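# Close the drawer holding the red toy car

## Task

Slide the drawer closed while the red toy car sits inside it; the car must stay upright on its wheels, the cabinet and the cup of markers must not be moved, and at the end neither hand may be in contact with the car or the cabinet.

## Robot and tools

Robot: two arms, left_arm with a five-finger left hand and right_arm with a five-finger right hand. Base positions in the scene frame: left_arm (-0.037, +0.315, +0.003) m, right_arm (+0.046, -0.257, 0) m, both turned only slightly about z. A post stands on the floor behind them.

Scene frame: origin at table-top height, halfway between the nominal bases; +x points out over the table, +z up, +y toward left_arm. The arm names do not match image left/right. All reported hand positions (metres) and quaternions (wxyz) use this frame.

Hand point: a spot fixed to each palm, about 0.15 m from the wrist flange along the fingers and 0.05 m in front of the palm. Its +z runs along straight fingers, +y out of the palm, +x across the palm away from the thumb on the right hand (toward the thumb on the left hand). Straight fingertips extend 0.06-0.07 m past the point and sit 0.06 m behind it along -y. A wrist bracket on the little-finger side can strike objects. Reported poses may be off by a few cm; resting 1-3 cm (sometimes 5 cm) low of the command in free air is normal and does not mean contact.

Row layout (used by execute_actions and move): one flat list of 28 numbers, each in [-1, 1], covering both arms even if one is idle. Order: left dx, dy, dz, rx, ry, rz; left little, ring, middle, index, thumb_bend, thumb_turn; left force_limit, speed; then the same 14 for the right arm. dx..rz are offsets (not poses), along scene-frame axes, counted from that arm's Hand target when the action or move begins; 1.0 equals 0.6 m for dx/dy/dz and 180 degrees for rx/ry/rz, which form one rotation vector turning about the hand point. Repeating an offset moves further. Six zeros means no new pose for that arm. Finger numbers are absolute targets: -1 open/straight, +1 closed; thumb_turn -1 beside the palm, +1 across in front of it. force_limit maps -1..+1 to about 0..10 N (0..15 N for both thumb motors); speed rises linearly to full at +0.48. There is no 'no change' value for the hand: resend the eight hand numbers last executed for that arm (or, if none yet, its hand_measured six plus hand_force_limit and hand_speed). Orientation commands are clipped to within 40 degrees of the current one per step.

execute_actions(actions, cameras): actions is a list of actions; each action is a list of 1-15 rows, one per 1/30 s step, the last row held to step 15 (0.5 s). Every row in an action is measured from the same start pose. Images return only when actions is empty or cameras is given (names, ["all"], or []). An unknown camera name voids the call. Calling with empty actions shows the full state plus all images.

move(target, speed, blend, blocking, cameras): drives each hand point in a straight line toward a target row, or a list of up to 15 rows all offset from the same starting Hand targets. speed is m/s, 0.002-4.3 (default 0.25), one value or one per target; rotation is capped at twice that in rad/s. blend (m) rounds corners; 0 stops at each target. Total time capped at 10 s. Paths do not avoid obstacles or the other arm; faster moves lag, overshoot and hit harder, and a target set deeper past a contact presses harder. blocking=false returns after ~0.5 s while motion continues. Its result adds a 'move:' line: done, off_target, moving, held or fault, plus limits (paced = pose clipped, held = steps withheld).

wait(seconds): lets time pass (0-3600 s), sends nothing, returns early if a running move ends. stop(): brakes a running move. zoom_image(camera, region): enlarges [x0, y0, x1, y1] pixels (max 504x504) of that camera's most recent image. show_instructions(): shows the reference pages. finished_scene(scene): ends the scene for good; only call it when the drawer is shut with the car inside and both hands are clear.

Cameras: cam_head_left, cam_head_right, cam_high, cam_low, cam_left_wrist, cam_right_wrist, each 672x504; calibration is given, wrist cameras follow their arms.

Results: Hand target is the last commanded (clipped) pose; the next offsets start from it. The hand often settles short; a further execute_actions call, even with zero offsets, re-requests it, or send the remaining gap as an offset. Hand readings (hand_measured, hand_stopped_by, hand_load_n, hand_force_limit, hand_speed) list six values in motor order; stopped_by is moving, target, force, stalled or fault; load is positive when the finger is pushed open. Joint torques, temperatures and step positions may also appear; omitted lines mean little changed.

Cautions: an arm blocked by something keeps pressing until you command it back past its current position, so retreat after pushing the drawer. Push gently and slowly; do not slam the drawer, hit the cabinet, tip the car or cup, or knock anything off the table. Keep the two hands apart; a firm bump between arms can end the scene. Holding an arm stretched or pressing against an unreachable pose heats motors; at 100 degrees C that arm goes limp for 30-60 s. Any arm stop costs time. Objects may be nudged by outside disturbances, so check the images before finishing.

Each tool is called after "Emit:" in YAML: its name, and indented under it one key for each argument.

Reference images:

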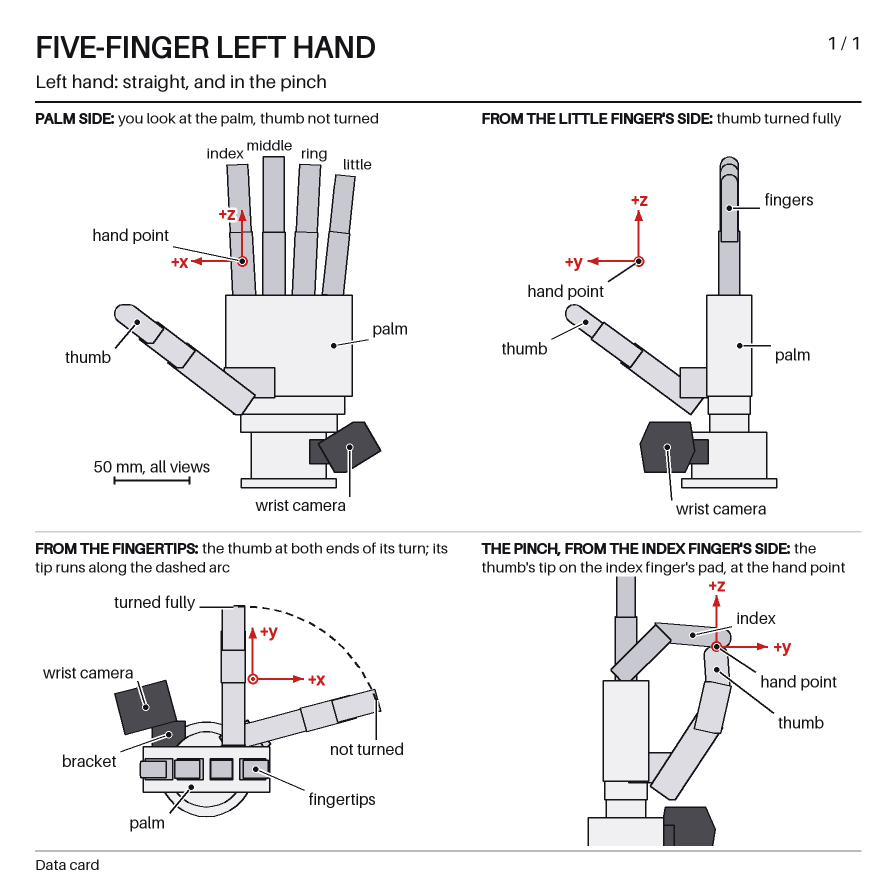

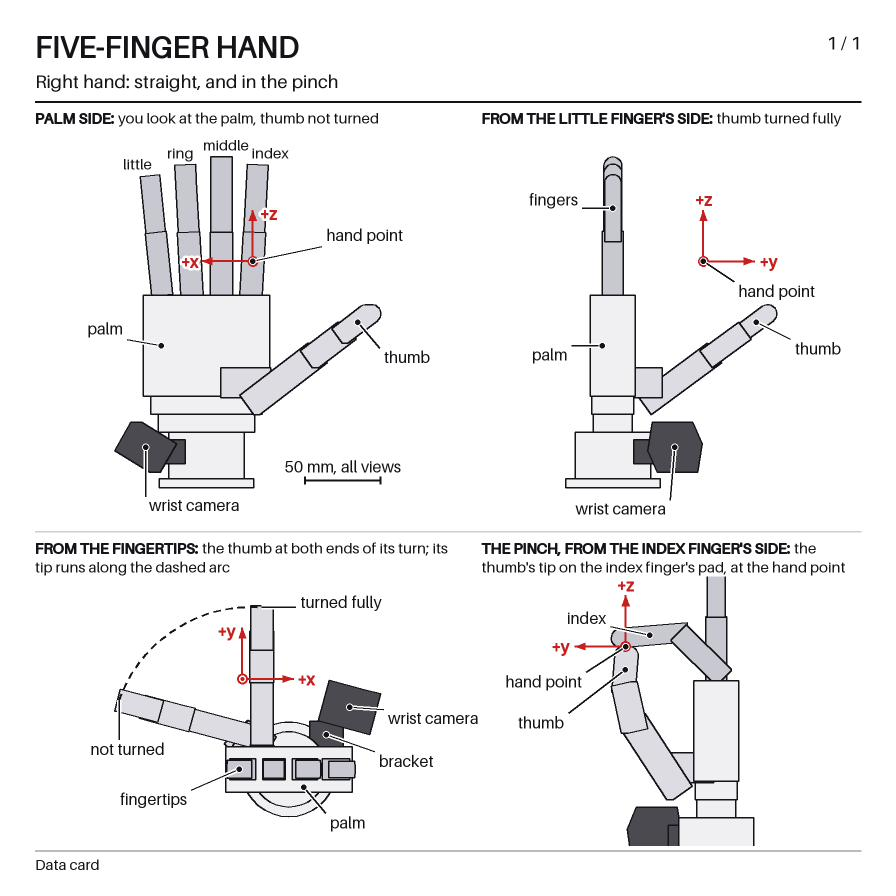

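## Session

Emit:
execute_actions:
  actions: []

Scene clock: 0.00 s.
left_arm: end_effector_position=(+0.6556, +0.3154, +0.3444) hand_measured=(-1.000, -1.000, -1.000, -1.000, -1.000, -1.000) hand_load_n=(-0.5, +0.0, +0.0, +0.0, +0.0, +0.0) hand_stopped_by=(target, target, target, target, target, target) hand_force_limit=0.00 hand_speed=-0.80 end_effector_quat_wxyz=(-0.040, +0.867, +0.106, +0.485) | right_arm: end_effector_position=(+0.3759, -0.2331, +0.2168) hand_measured=(-1.000, -1.000, -1.000, -1.000, -1.000, -1.000) hand_load_n=(+0.0, +0.0, +0.0, +0.0, +0.0, +0.0) hand_stopped_by=(target, target, target, target, target, target) hand_force_limit=0.00 hand_speed=-0.80 end_effector_quat_wxyz=(+0.122, +0.866, -0.479, +0.073)
Joint positions: left_arm=[-0.016 1.499 1.345 -0.406 -0.138 -1.697] | right_arm=[0.173 1.411 1.308 -1.519 0.28 -0.341]
Joint velocities: within noise
Joint torques (N m): no reading
Motor temperatures (°C): left_arm=[38 34 32 34 28 34] | right_arm=[37 28 28 29 30 33]
Heat: left arm: hottest waist 38 °C; right arm: hottest waist 37 °C.
Hand target: left_arm +0.6596, +0.3156, +0.3707; -0.038, +0.856, +0.107, +0.504 | right_arm +0.3816, -0.2319, +0.2238; +0.114, +0.866, -0.481, +0.082

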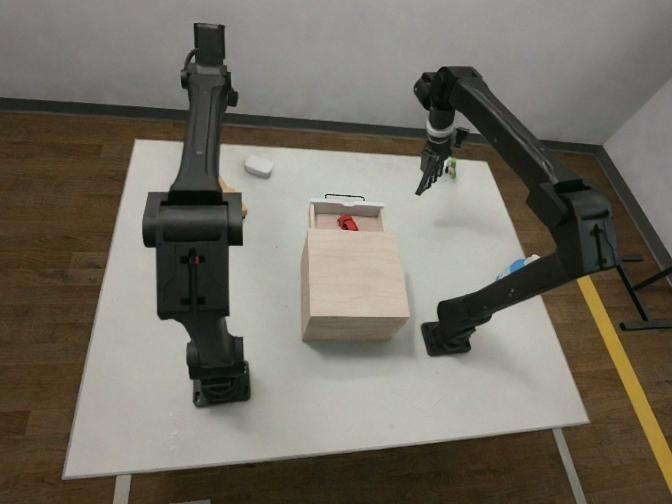

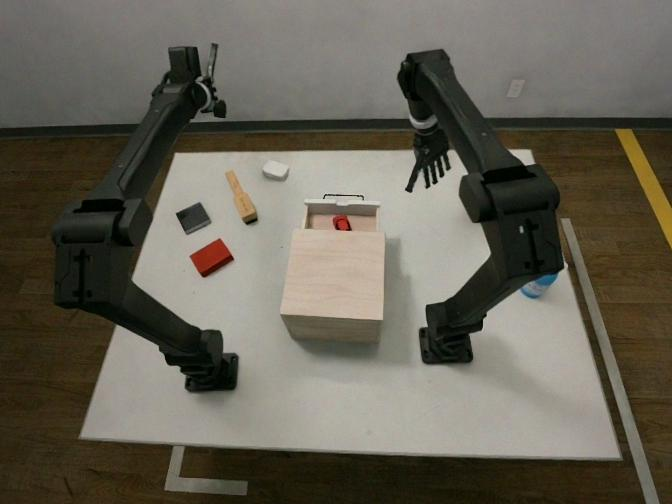

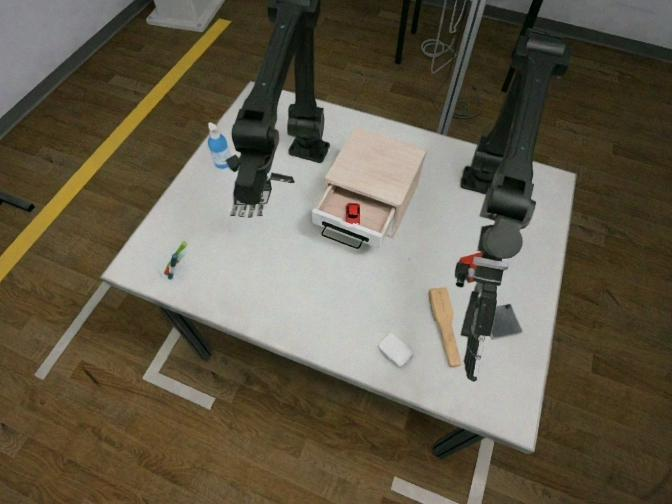

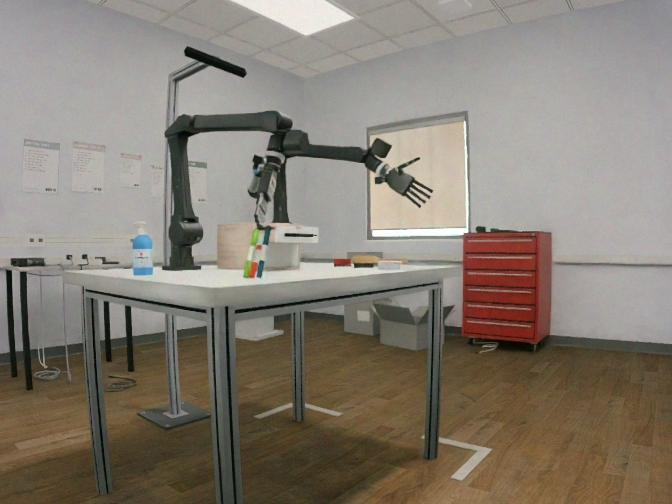

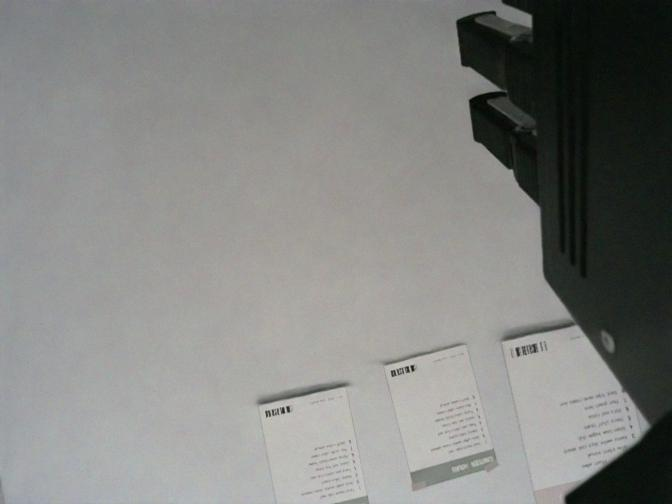

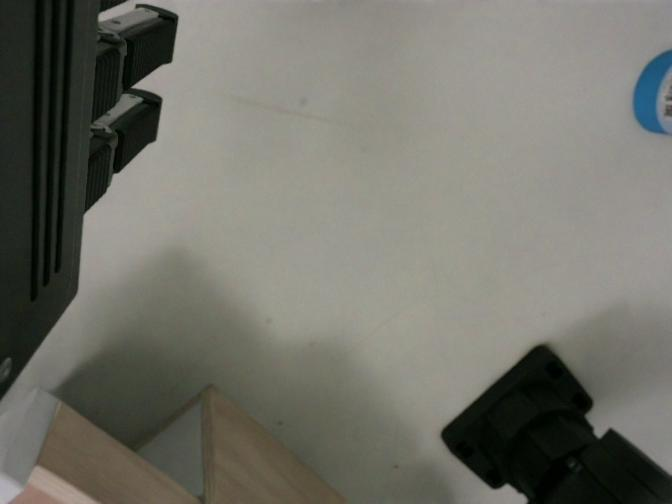

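Emit:
zoom_image:
  camera: "cam_high"
  region: [270, 110, 450, 260]

Emit:
zoom_image:
  camera: "cam_head_right"
  region: [260, 170, 410, 360]

Emit:
zoom_image:
  camera: "cam_head_left"
  region: [280, 170, 430, 360]

Emit:
zoom_image:
  camera: "cam_low"
  region: [120, 180, 460, 300]

Scaled by 2.800 from the camera's image (finer frame: 960x720).

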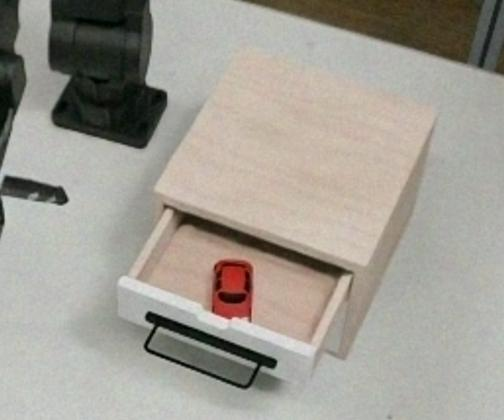

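Scaled by 2.653 from the camera's image (finer frame: 960x720).

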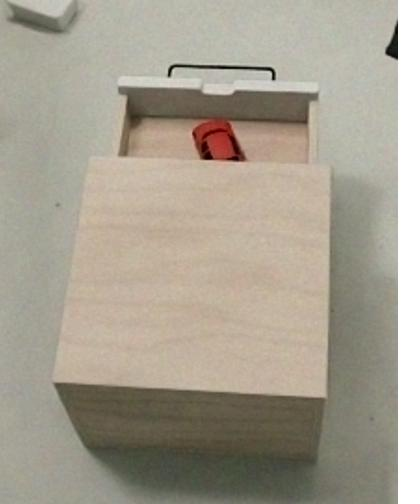

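Scaled by 2.653 from the camera's image (finer frame: 960x720).

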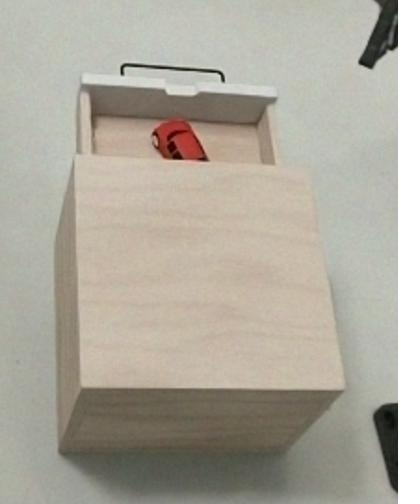

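Scaled by 1.482 from the camera's image (finer frame: 960x720).

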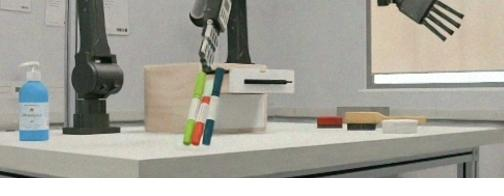

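Emit:
move:
  target: [0,0,0,0,0,0,-1,-1,-1,-1,-1,-1,0,-0.8,0.2073,0.2865,0.027,0.076,0.0547,0.3208,1,1,1,1,-1,1,0,0]
  speed: 0.2
  cameras: ["all"]

Scene clock: 136.57 s.
left_arm: end_effector_position=(+0.6556, +0.3154, +0.3444) hand_measured=(-1.000, -1.000, -1.000, -1.000, -1.000, -1.000) hand_load_n=(+0.0, +0.0, +0.0, +0.0, +0.0, +0.0) hand_stopped_by=(target, target, target, target, target, target) hand_force_limit=0.00 hand_speed=-0.80 end_effector_quat_wxyz=(-0.040, +0.867, +0.106, +0.485) | right_arm: end_effector_position=(+0.4987, -0.0692, +0.2293) hand_measured=(+1.000, +1.000, +1.000, +1.000, -1.000, +1.000) hand_load_n=(+0.5, +0.0, +0.0, +0.0, +0.0, +0.0) hand_stopped_by=(target, target, target, target, target, target) hand_force_limit=0.00 hand_speed=0.00 end_effector_quat_wxyz=(+0.006, +1.000, -0.012, -0.010)
Joint positions: left_arm=[-0.016 1.499 1.345 -0.406 -0.138 -1.697] | right_arm=[0.434 1.786 1.813 -1.62 0.002 -1.073]
Joint torques (N m): left_arm=[-0.44 -9.93 12.27 2.3 0.05 -0.05] | right_arm=[1.61 -13.27 10.06 -0.25 -0.04 -0.25]
Motor temperatures (°C): left_arm=[37 36 42 33 28 34] | right_arm=[36 29 34 29 30 32]
Heat: left arm: hottest elbow 42 °C; right arm: hottest waist 36 °C.
Hand target: left_arm +0.6596, +0.3156, +0.3707; -0.038, +0.856, +0.107, +0.504 | right_arm +0.5060, -0.0599, +0.2400; +0.000, +1.000, +0.001, +0.000
Off the commanded pose: left_arm 0.027 m, 3 deg | right_arm 0.016 m, 2 deg.
move: off_target (right_arm)
cam_right_wrist: T_world_to_cam=[[0.31596, -0.9486, 0.018, -0.22937], [-0.77338, -0.24651, 0.58405, 0.22782], [-0.5496, -0.19846, -0.81151, 0.56201]] pos_world=[0.55754, -0.04989, 0.32715]

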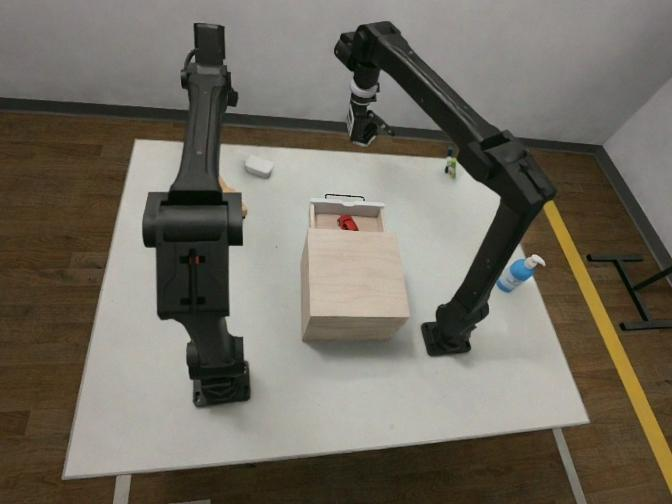

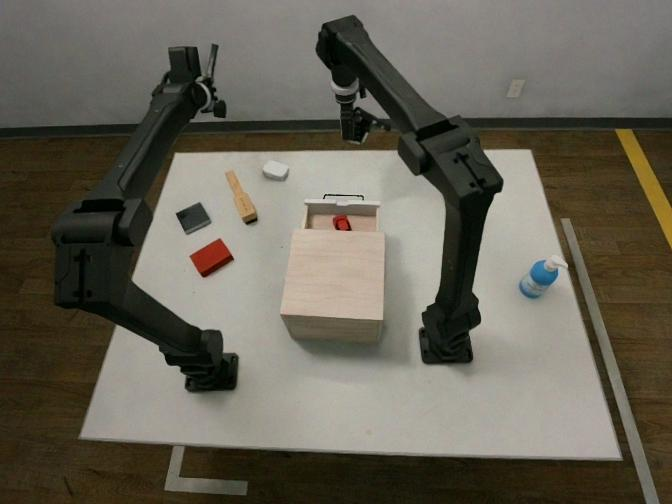

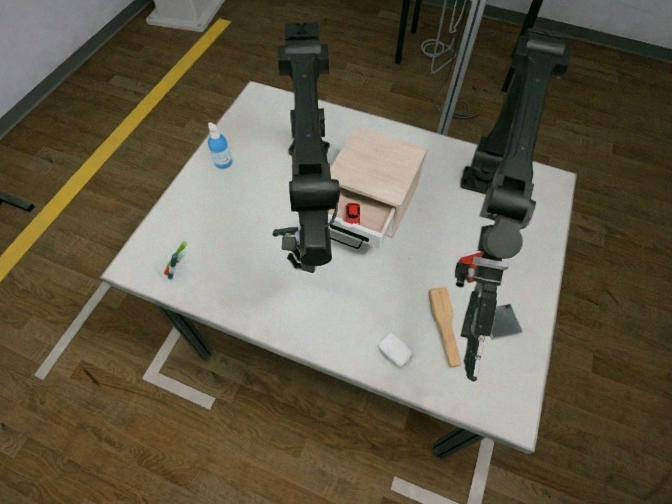

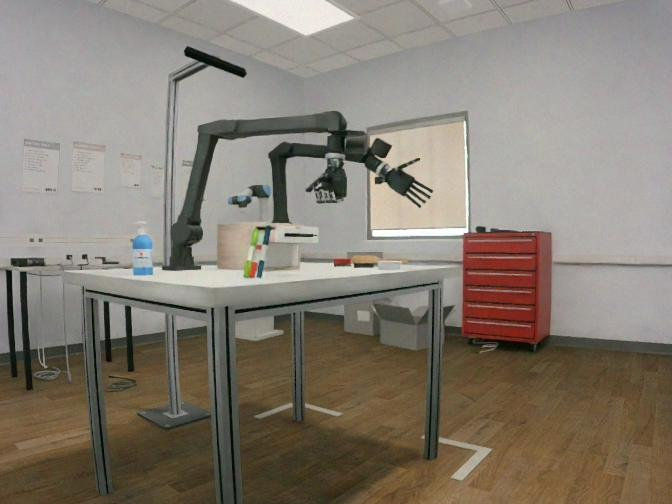

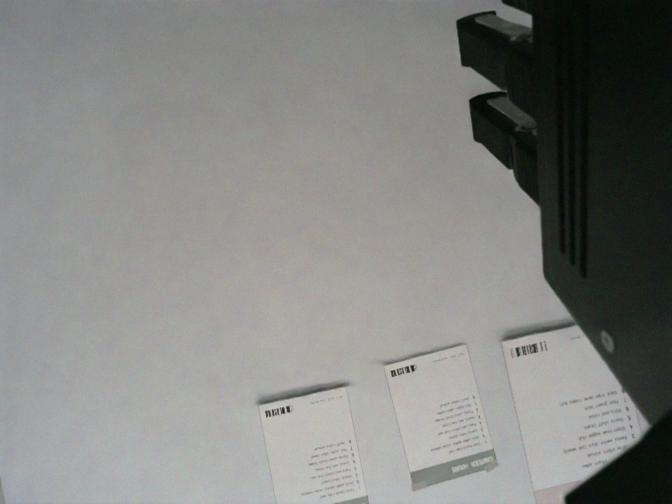

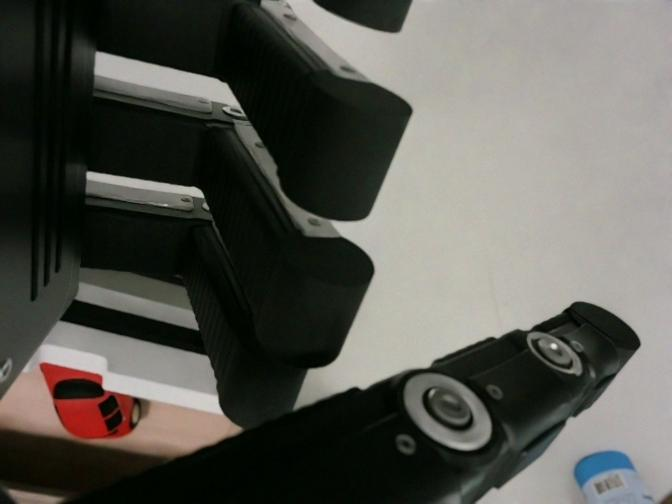

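Emit:
move:
  target: [0,0,0,0,0,0,-1,-1,-1,-1,-1,-1,0,-0.8,-0.035,0.012,-0.25,0,0,0,1,1,1,1,-1,1,0,0]
  speed: 0.2
  cameras: ["all"]

Scene clock: 155.60 s.
left_arm: end_effector_position=(+0.6556, +0.3154, +0.3444) hand_measured=(-1.000, -1.000, -1.000, -1.000, -1.000, -1.000) hand_load_n=(+0.0, +0.0, +0.0, +0.0, +0.0, +0.0) hand_stopped_by=(target, target, target, target, target, target) hand_force_limit=0.00 hand_speed=-0.80 end_effector_quat_wxyz=(-0.040, +0.867, +0.106, +0.485) | right_arm: end_effector_position=(+0.4853, -0.0610, +0.0913) hand_measured=(+1.000, +1.000, +1.000, +1.000, -1.000, +1.000) hand_load_n=(+0.0, +0.0, +0.0, +0.0, +0.0, +0.0) hand_stopped_by=(target, target, target, target, target, target) hand_force_limit=0.00 hand_speed=0.00 end_effector_quat_wxyz=(+0.004, +1.000, +0.001, -0.005)
Joint positions: left_arm=[-0.016 1.499 1.345 -0.406 -0.138 -1.697] | right_arm=[0.462 1.811 1.482 -1.255 0.001 -1.072]
Joint torques (N m): left_arm=[-0.44 -9.99 12.26 2.3 0.05 -0.04] | right_arm=[1.85 -12.86 6.43 0.88 -0.04 0.01]
Heat: left arm: hottest elbow 42 °C; right arm: hottest waist 36 °C.
Hand target: left_arm +0.6596, +0.3156, +0.3707; -0.038, +0.856, +0.107, +0.504 | right_arm +0.4850, -0.0527, +0.0900; +0.000, +1.000, +0.001, +0.000
Off the commanded pose: left_arm 0.027 m, 3 deg | right_arm 0.008 m, 1 deg.
move: done
cam_right_wrist: T_world_to_cam=[[0.34029, -0.94019, 0.01578, -0.22599], [-0.77159, -0.26959, 0.57617, 0.29858], [-0.53745, -0.20824, -0.81718, 0.43822]] pos_world=[0.54281, -0.04073, 0.18964]

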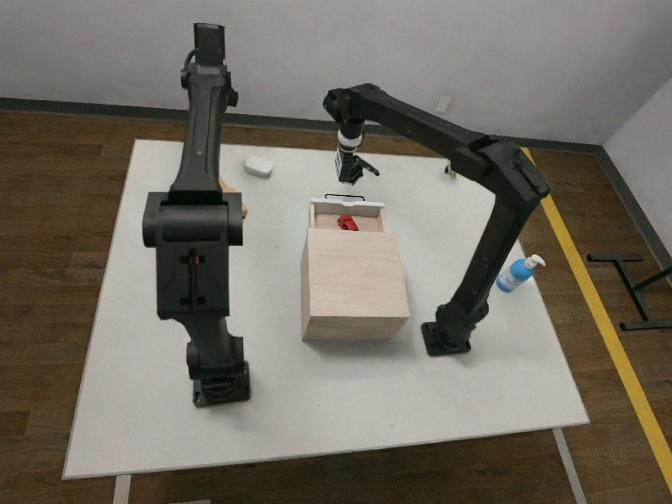

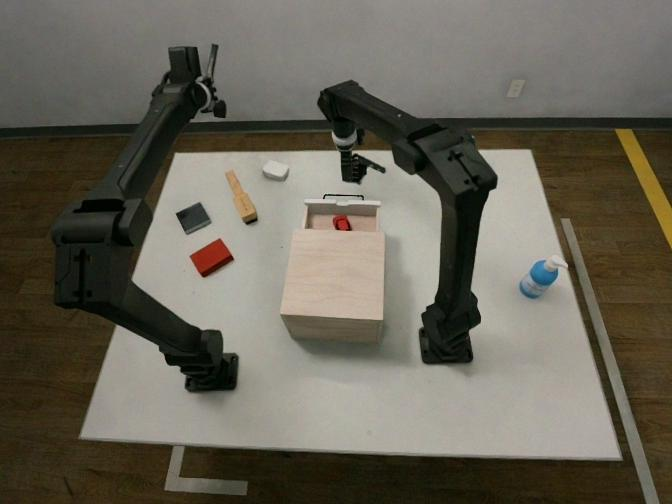

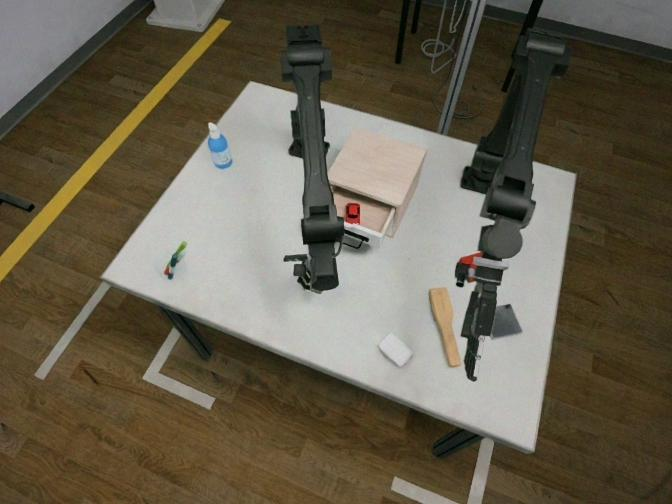

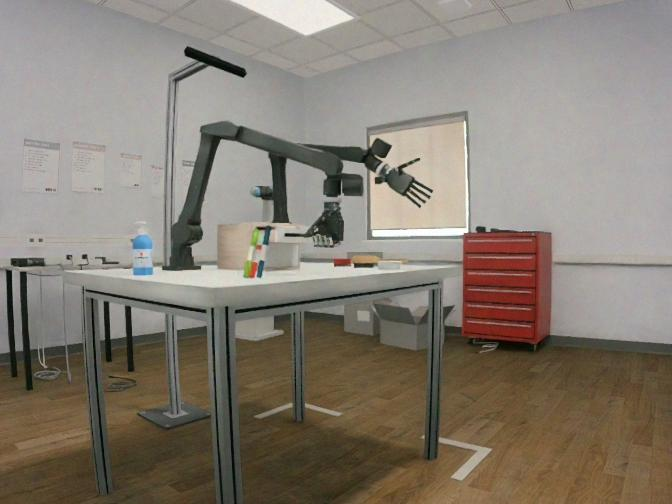

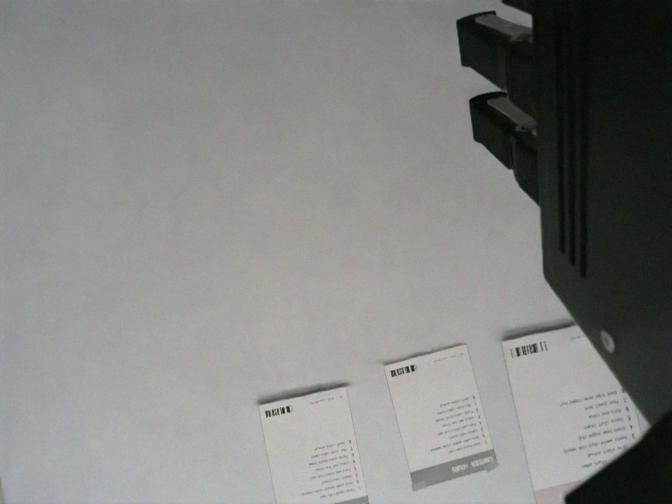

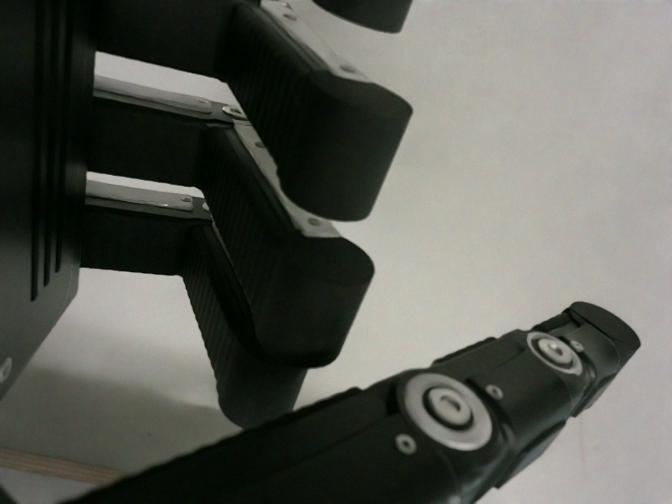

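Emit:
zoom_image:
  camera: "cam_low"
  region: [200, 150, 380, 285]

Emit:
zoom_image:
  camera: "cam_head_right"
  region: [280, 100, 430, 250]

Emit:
zoom_image:
  camera: "cam_head_left"
  region: [280, 100, 430, 250]

Scaled by 2.800 from the camera's image (finer frame: 960x720).

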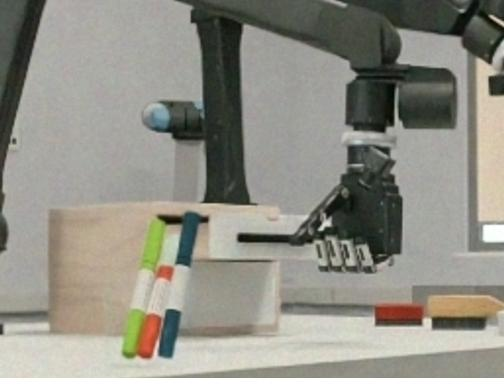

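Scaled by 3.360 from the camera's image (finer frame: 960x720).

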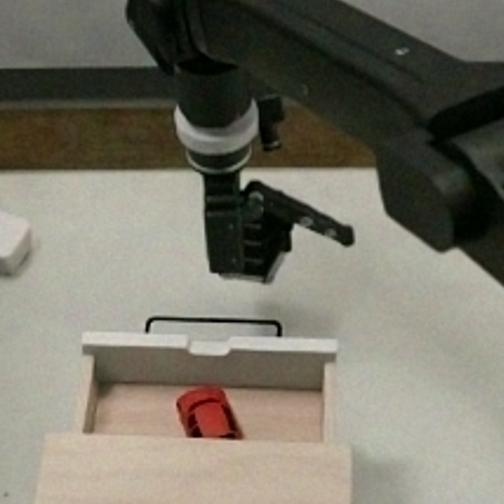

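Scaled by 3.360 from the camera's image (finer frame: 960x720).

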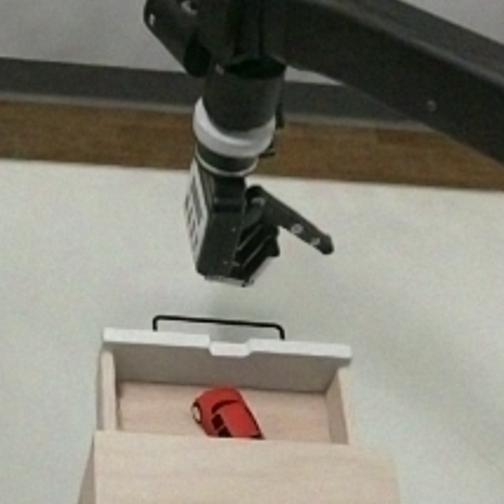

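Emit:
move:
  target:
    - [0,0,0,0,0,0,-1,-1,-1,-1,-1,-1,0,-0.8,-0.05,0,-0.0333,0,0,0,1,1,1,1,-1,1,0,0]
    - [0,0,0,0,0,0,-1,-1,-1,-1,-1,-1,0,-0.8,-0.175,0,-0.0333,0,0,0,1,1,1,1,-1,1,0,0]
  speed: [0.1,0.06]
  blend: [0.01,0]
  cameras: ["all"]

Scene clock: 196.83 s.
left_arm: end_effector_position=(+0.6556, +0.3154, +0.3444) hand_measured=(-1.000, -1.000, -1.000, -1.000, -1.000, -1.000) hand_load_n=(+0.0, +0.0, +0.0, +0.0, +0.0, +0.0) hand_stopped_by=(target, target, target, target, target, target) hand_force_limit=0.00 hand_speed=-0.80 end_effector_quat_wxyz=(-0.040, +0.867, +0.106, +0.485) | right_arm: end_effector_position=(+0.3834, -0.0598, +0.0647) hand_measured=(+1.000, +1.000, +1.000, +1.000, -1.000, +1.000) hand_load_n=(+0.0, +0.0, +0.0, +0.0, +0.0, +0.0) hand_stopped_by=(target, target, target, target, target, target) hand_force_limit=0.00 hand_speed=0.00 end_effector_quat_wxyz=(+0.007, +1.000, +0.000, -0.009)
Joint positions: left_arm=[-0.016 1.499 1.345 -0.406 -0.138 -1.697] | right_arm=[0.572 1.638 1.17 -1.126 0 -0.959]
Joint torques (N m): left_arm=[-0.44 -9.93 12.25 2.3 0.05 -0.05] | right_arm=[1.96 -12.45 5.64 0.59 0 0.03]
Heat: left arm: hottest elbow 42 °C; right arm: hottest waist 36 °C.
Hand target: left_arm +0.6596, +0.3156, +0.3707; -0.038, +0.856, +0.107, +0.504 | right_arm +0.3799, -0.0528, +0.0699; +0.000, +1.000, +0.001, +0.000
Off the commanded pose: left_arm 0.027 m, 3 deg | right_arm 0.009 m, 1 deg.
move: done
cam_right_wrist: T_world_to_cam=[[0.33865, -0.94073, 0.01872, -0.18933], [-0.76754, -0.26468, 0.5838, 0.23381], [-0.54424, -0.21207, -0.81168, 0.36406]] pos_world=[0.44172, -0.03902, 0.16254]

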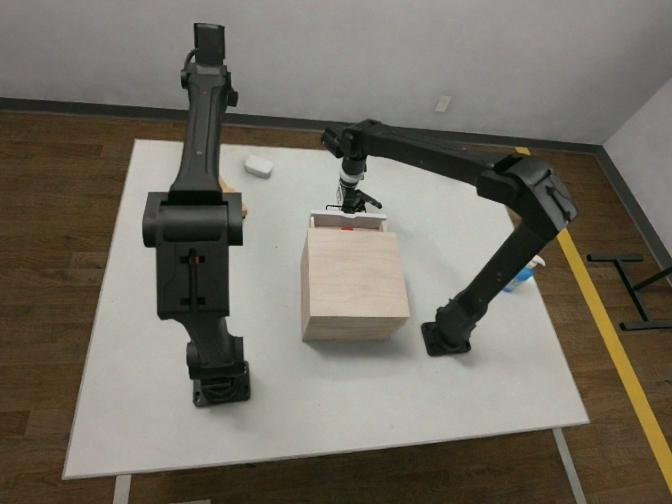

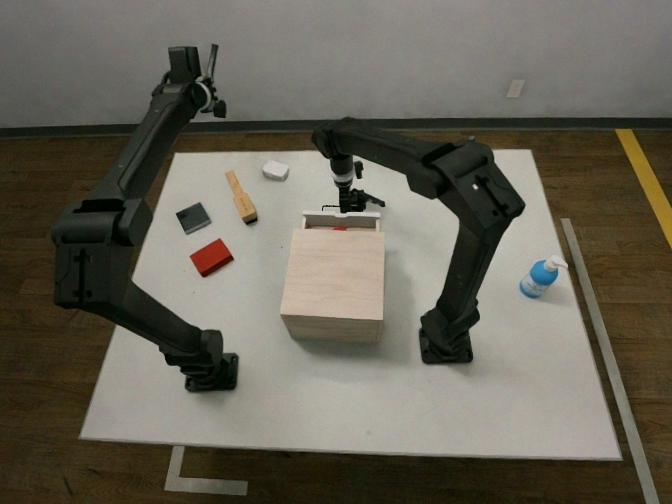

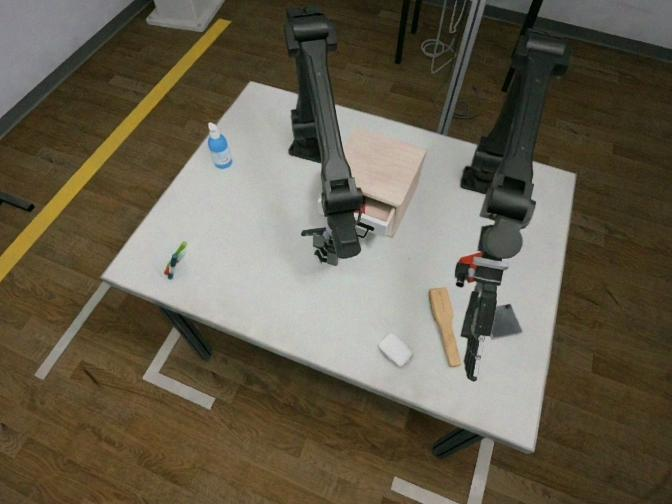

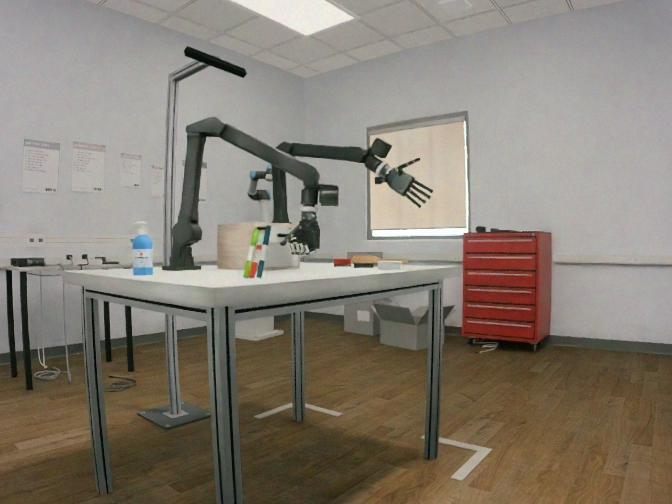

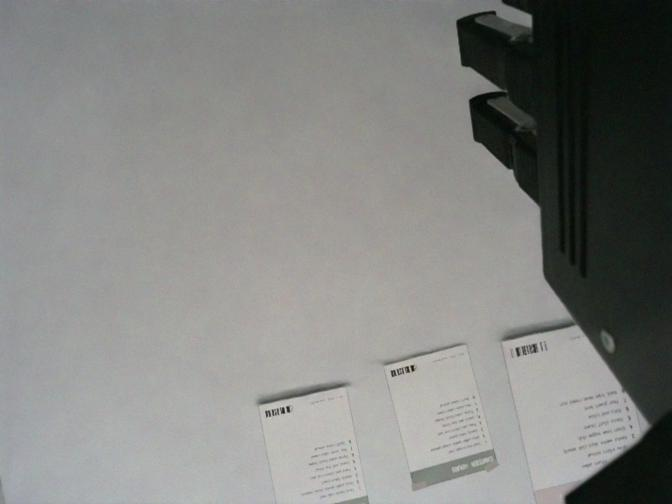

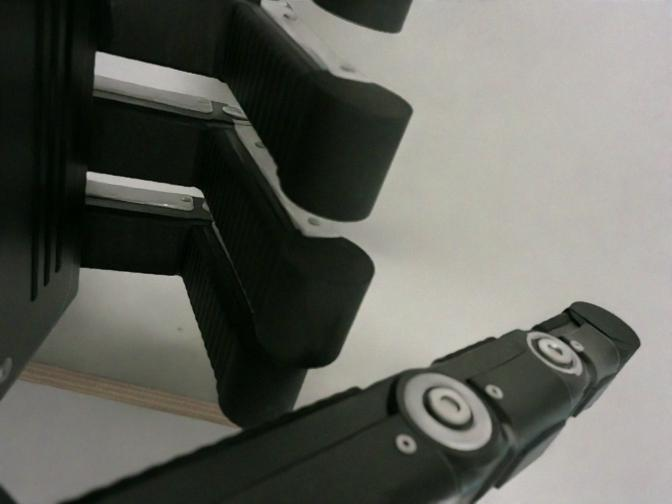

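Emit:
zoom_image:
  camera: "cam_head_right"
  region: [270, 150, 420, 300]

Emit:
zoom_image:
  camera: "cam_high"
  region: [270, 110, 450, 290]

Emit:
zoom_image:
  camera: "cam_low"
  region: [200, 150, 380, 285]

Scaled by 3.360 from the camera's image (finer frame: 960x720).

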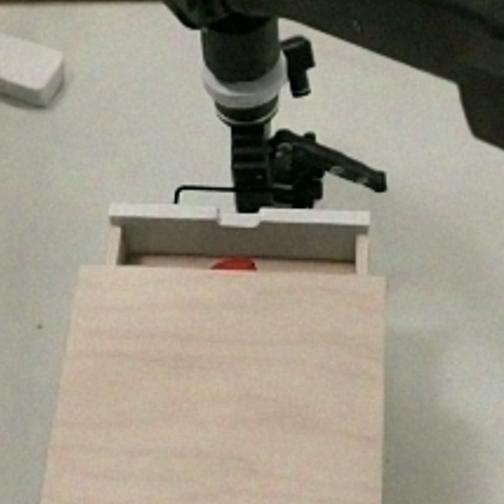

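Scaled by 2.800 from the camera's image (finer frame: 960x720).

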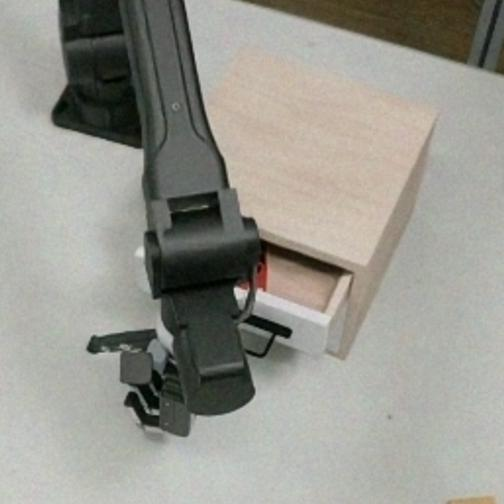

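Scaled by 2.800 from the camera's image (finer frame: 960x720).

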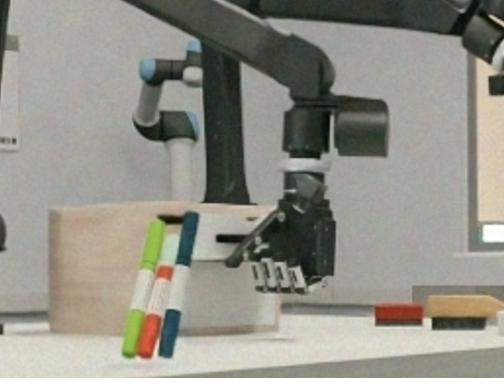

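Emit:
move:
  target: [0,0,0,0,0,0,-1,-1,-1,-1,-1,-1,0,-0.8,-0.06,0,0,0,0,0,1,1,1,1,-1,1,0,0]
  speed: 0.05
  cameras: ["cam_head_left","cam_head_right","cam_high","cam_low"]

Emit:
zoom_image:
  camera: "cam_head_right"
  region: [270, 150, 420, 300]

Emit:
zoom_image:
  camera: "cam_high"
  region: [270, 110, 450, 290]

Scene clock: 216.77 s.
left_arm: end_effector_position=(+0.6556, +0.3154, +0.3444) hand_measured=(-1.000, -1.000, -1.000, -1.000, -1.000, -1.000) hand_load_n=(+0.0, +0.0, +0.0, +0.0, +0.0, +0.0) hand_stopped_by=(target, target, target, target, target, target) hand_force_limit=0.00 hand_speed=-0.80 end_effector_quat_wxyz=(-0.040, +0.867, +0.106, +0.485) | right_arm: end_effector_position=(+0.3476, -0.0591, +0.0656) hand_measured=(+1.000, +1.000, +1.000, +1.000, -1.000, +1.000) hand_load_n=(+0.0, +0.0, +0.0, +0.0, +0.0, +0.0) hand_stopped_by=(target, target, target, target, target, target) hand_force_limit=0.00 hand_speed=0.00 end_effector_quat_wxyz=(+0.007, +1.000, +0.000, -0.008)
Joint positions: left_arm=[-0.016 1.499 1.345 -0.406 -0.138 -1.697] | right_arm=[0.622 1.568 1.086 -1.11 0 -0.909]
Joint torques (N m): left_arm=[-0.38 -10.05 12.27 2.29 0.05 -0.04] | right_arm=[1.85 -11.05 5.61 0.59 -0.02 0.04]
Heat: left arm: hottest elbow 42 °C; right arm: hottest waist 36 °C.
Hand target: left_arm +0.6596, +0.3156, +0.3707; -0.038, +0.856, +0.107, +0.504 | right_arm +0.3440, -0.0527, +0.0699; +0.000, +1.000, +0.001, +0.000
Off the commanded pose: left_arm 0.027 m, 3 deg | right_arm 0.009 m, 1 deg.
move: done

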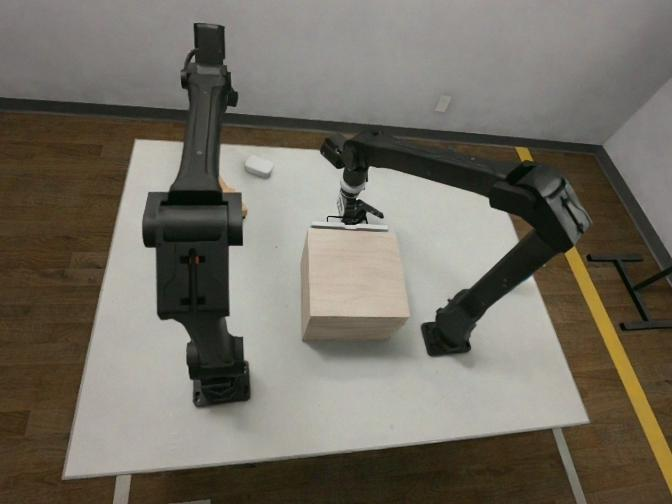

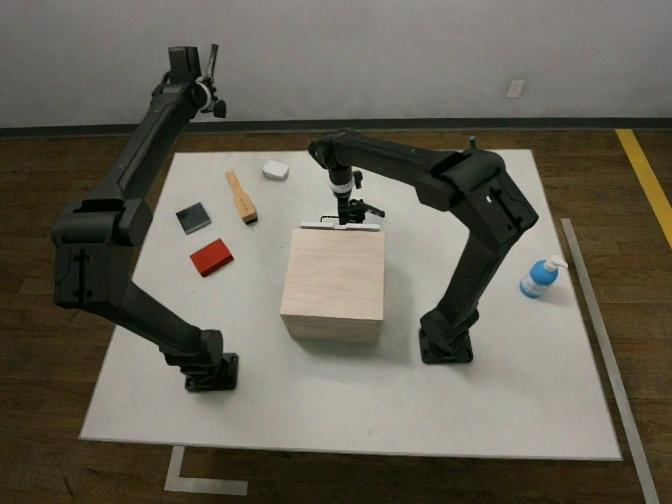

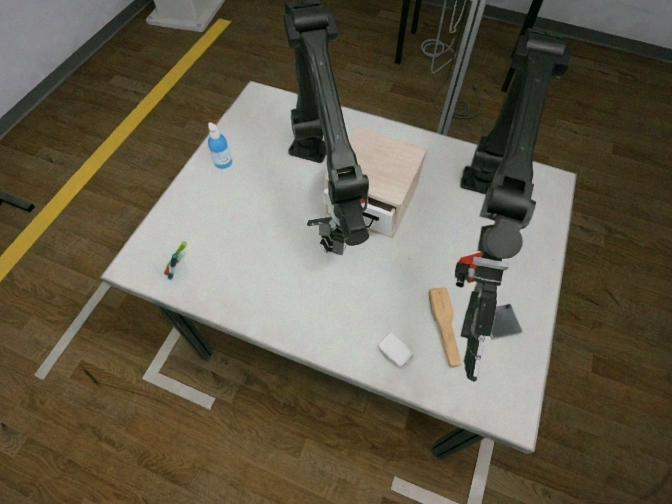

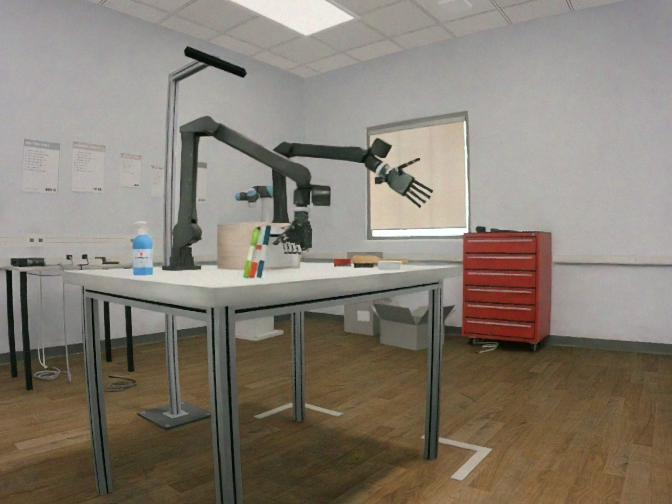

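Scaled by 3.360 from the camera's image (finer frame: 960x720).

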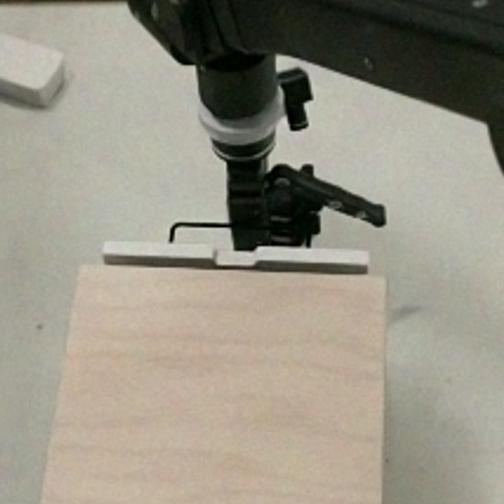

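Scaled by 2.800 from the camera's image (finer frame: 960x720).

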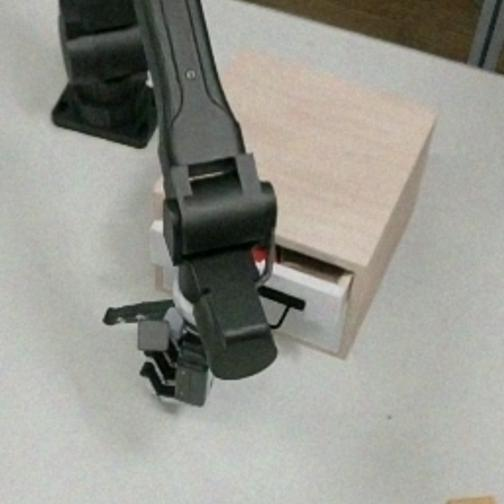

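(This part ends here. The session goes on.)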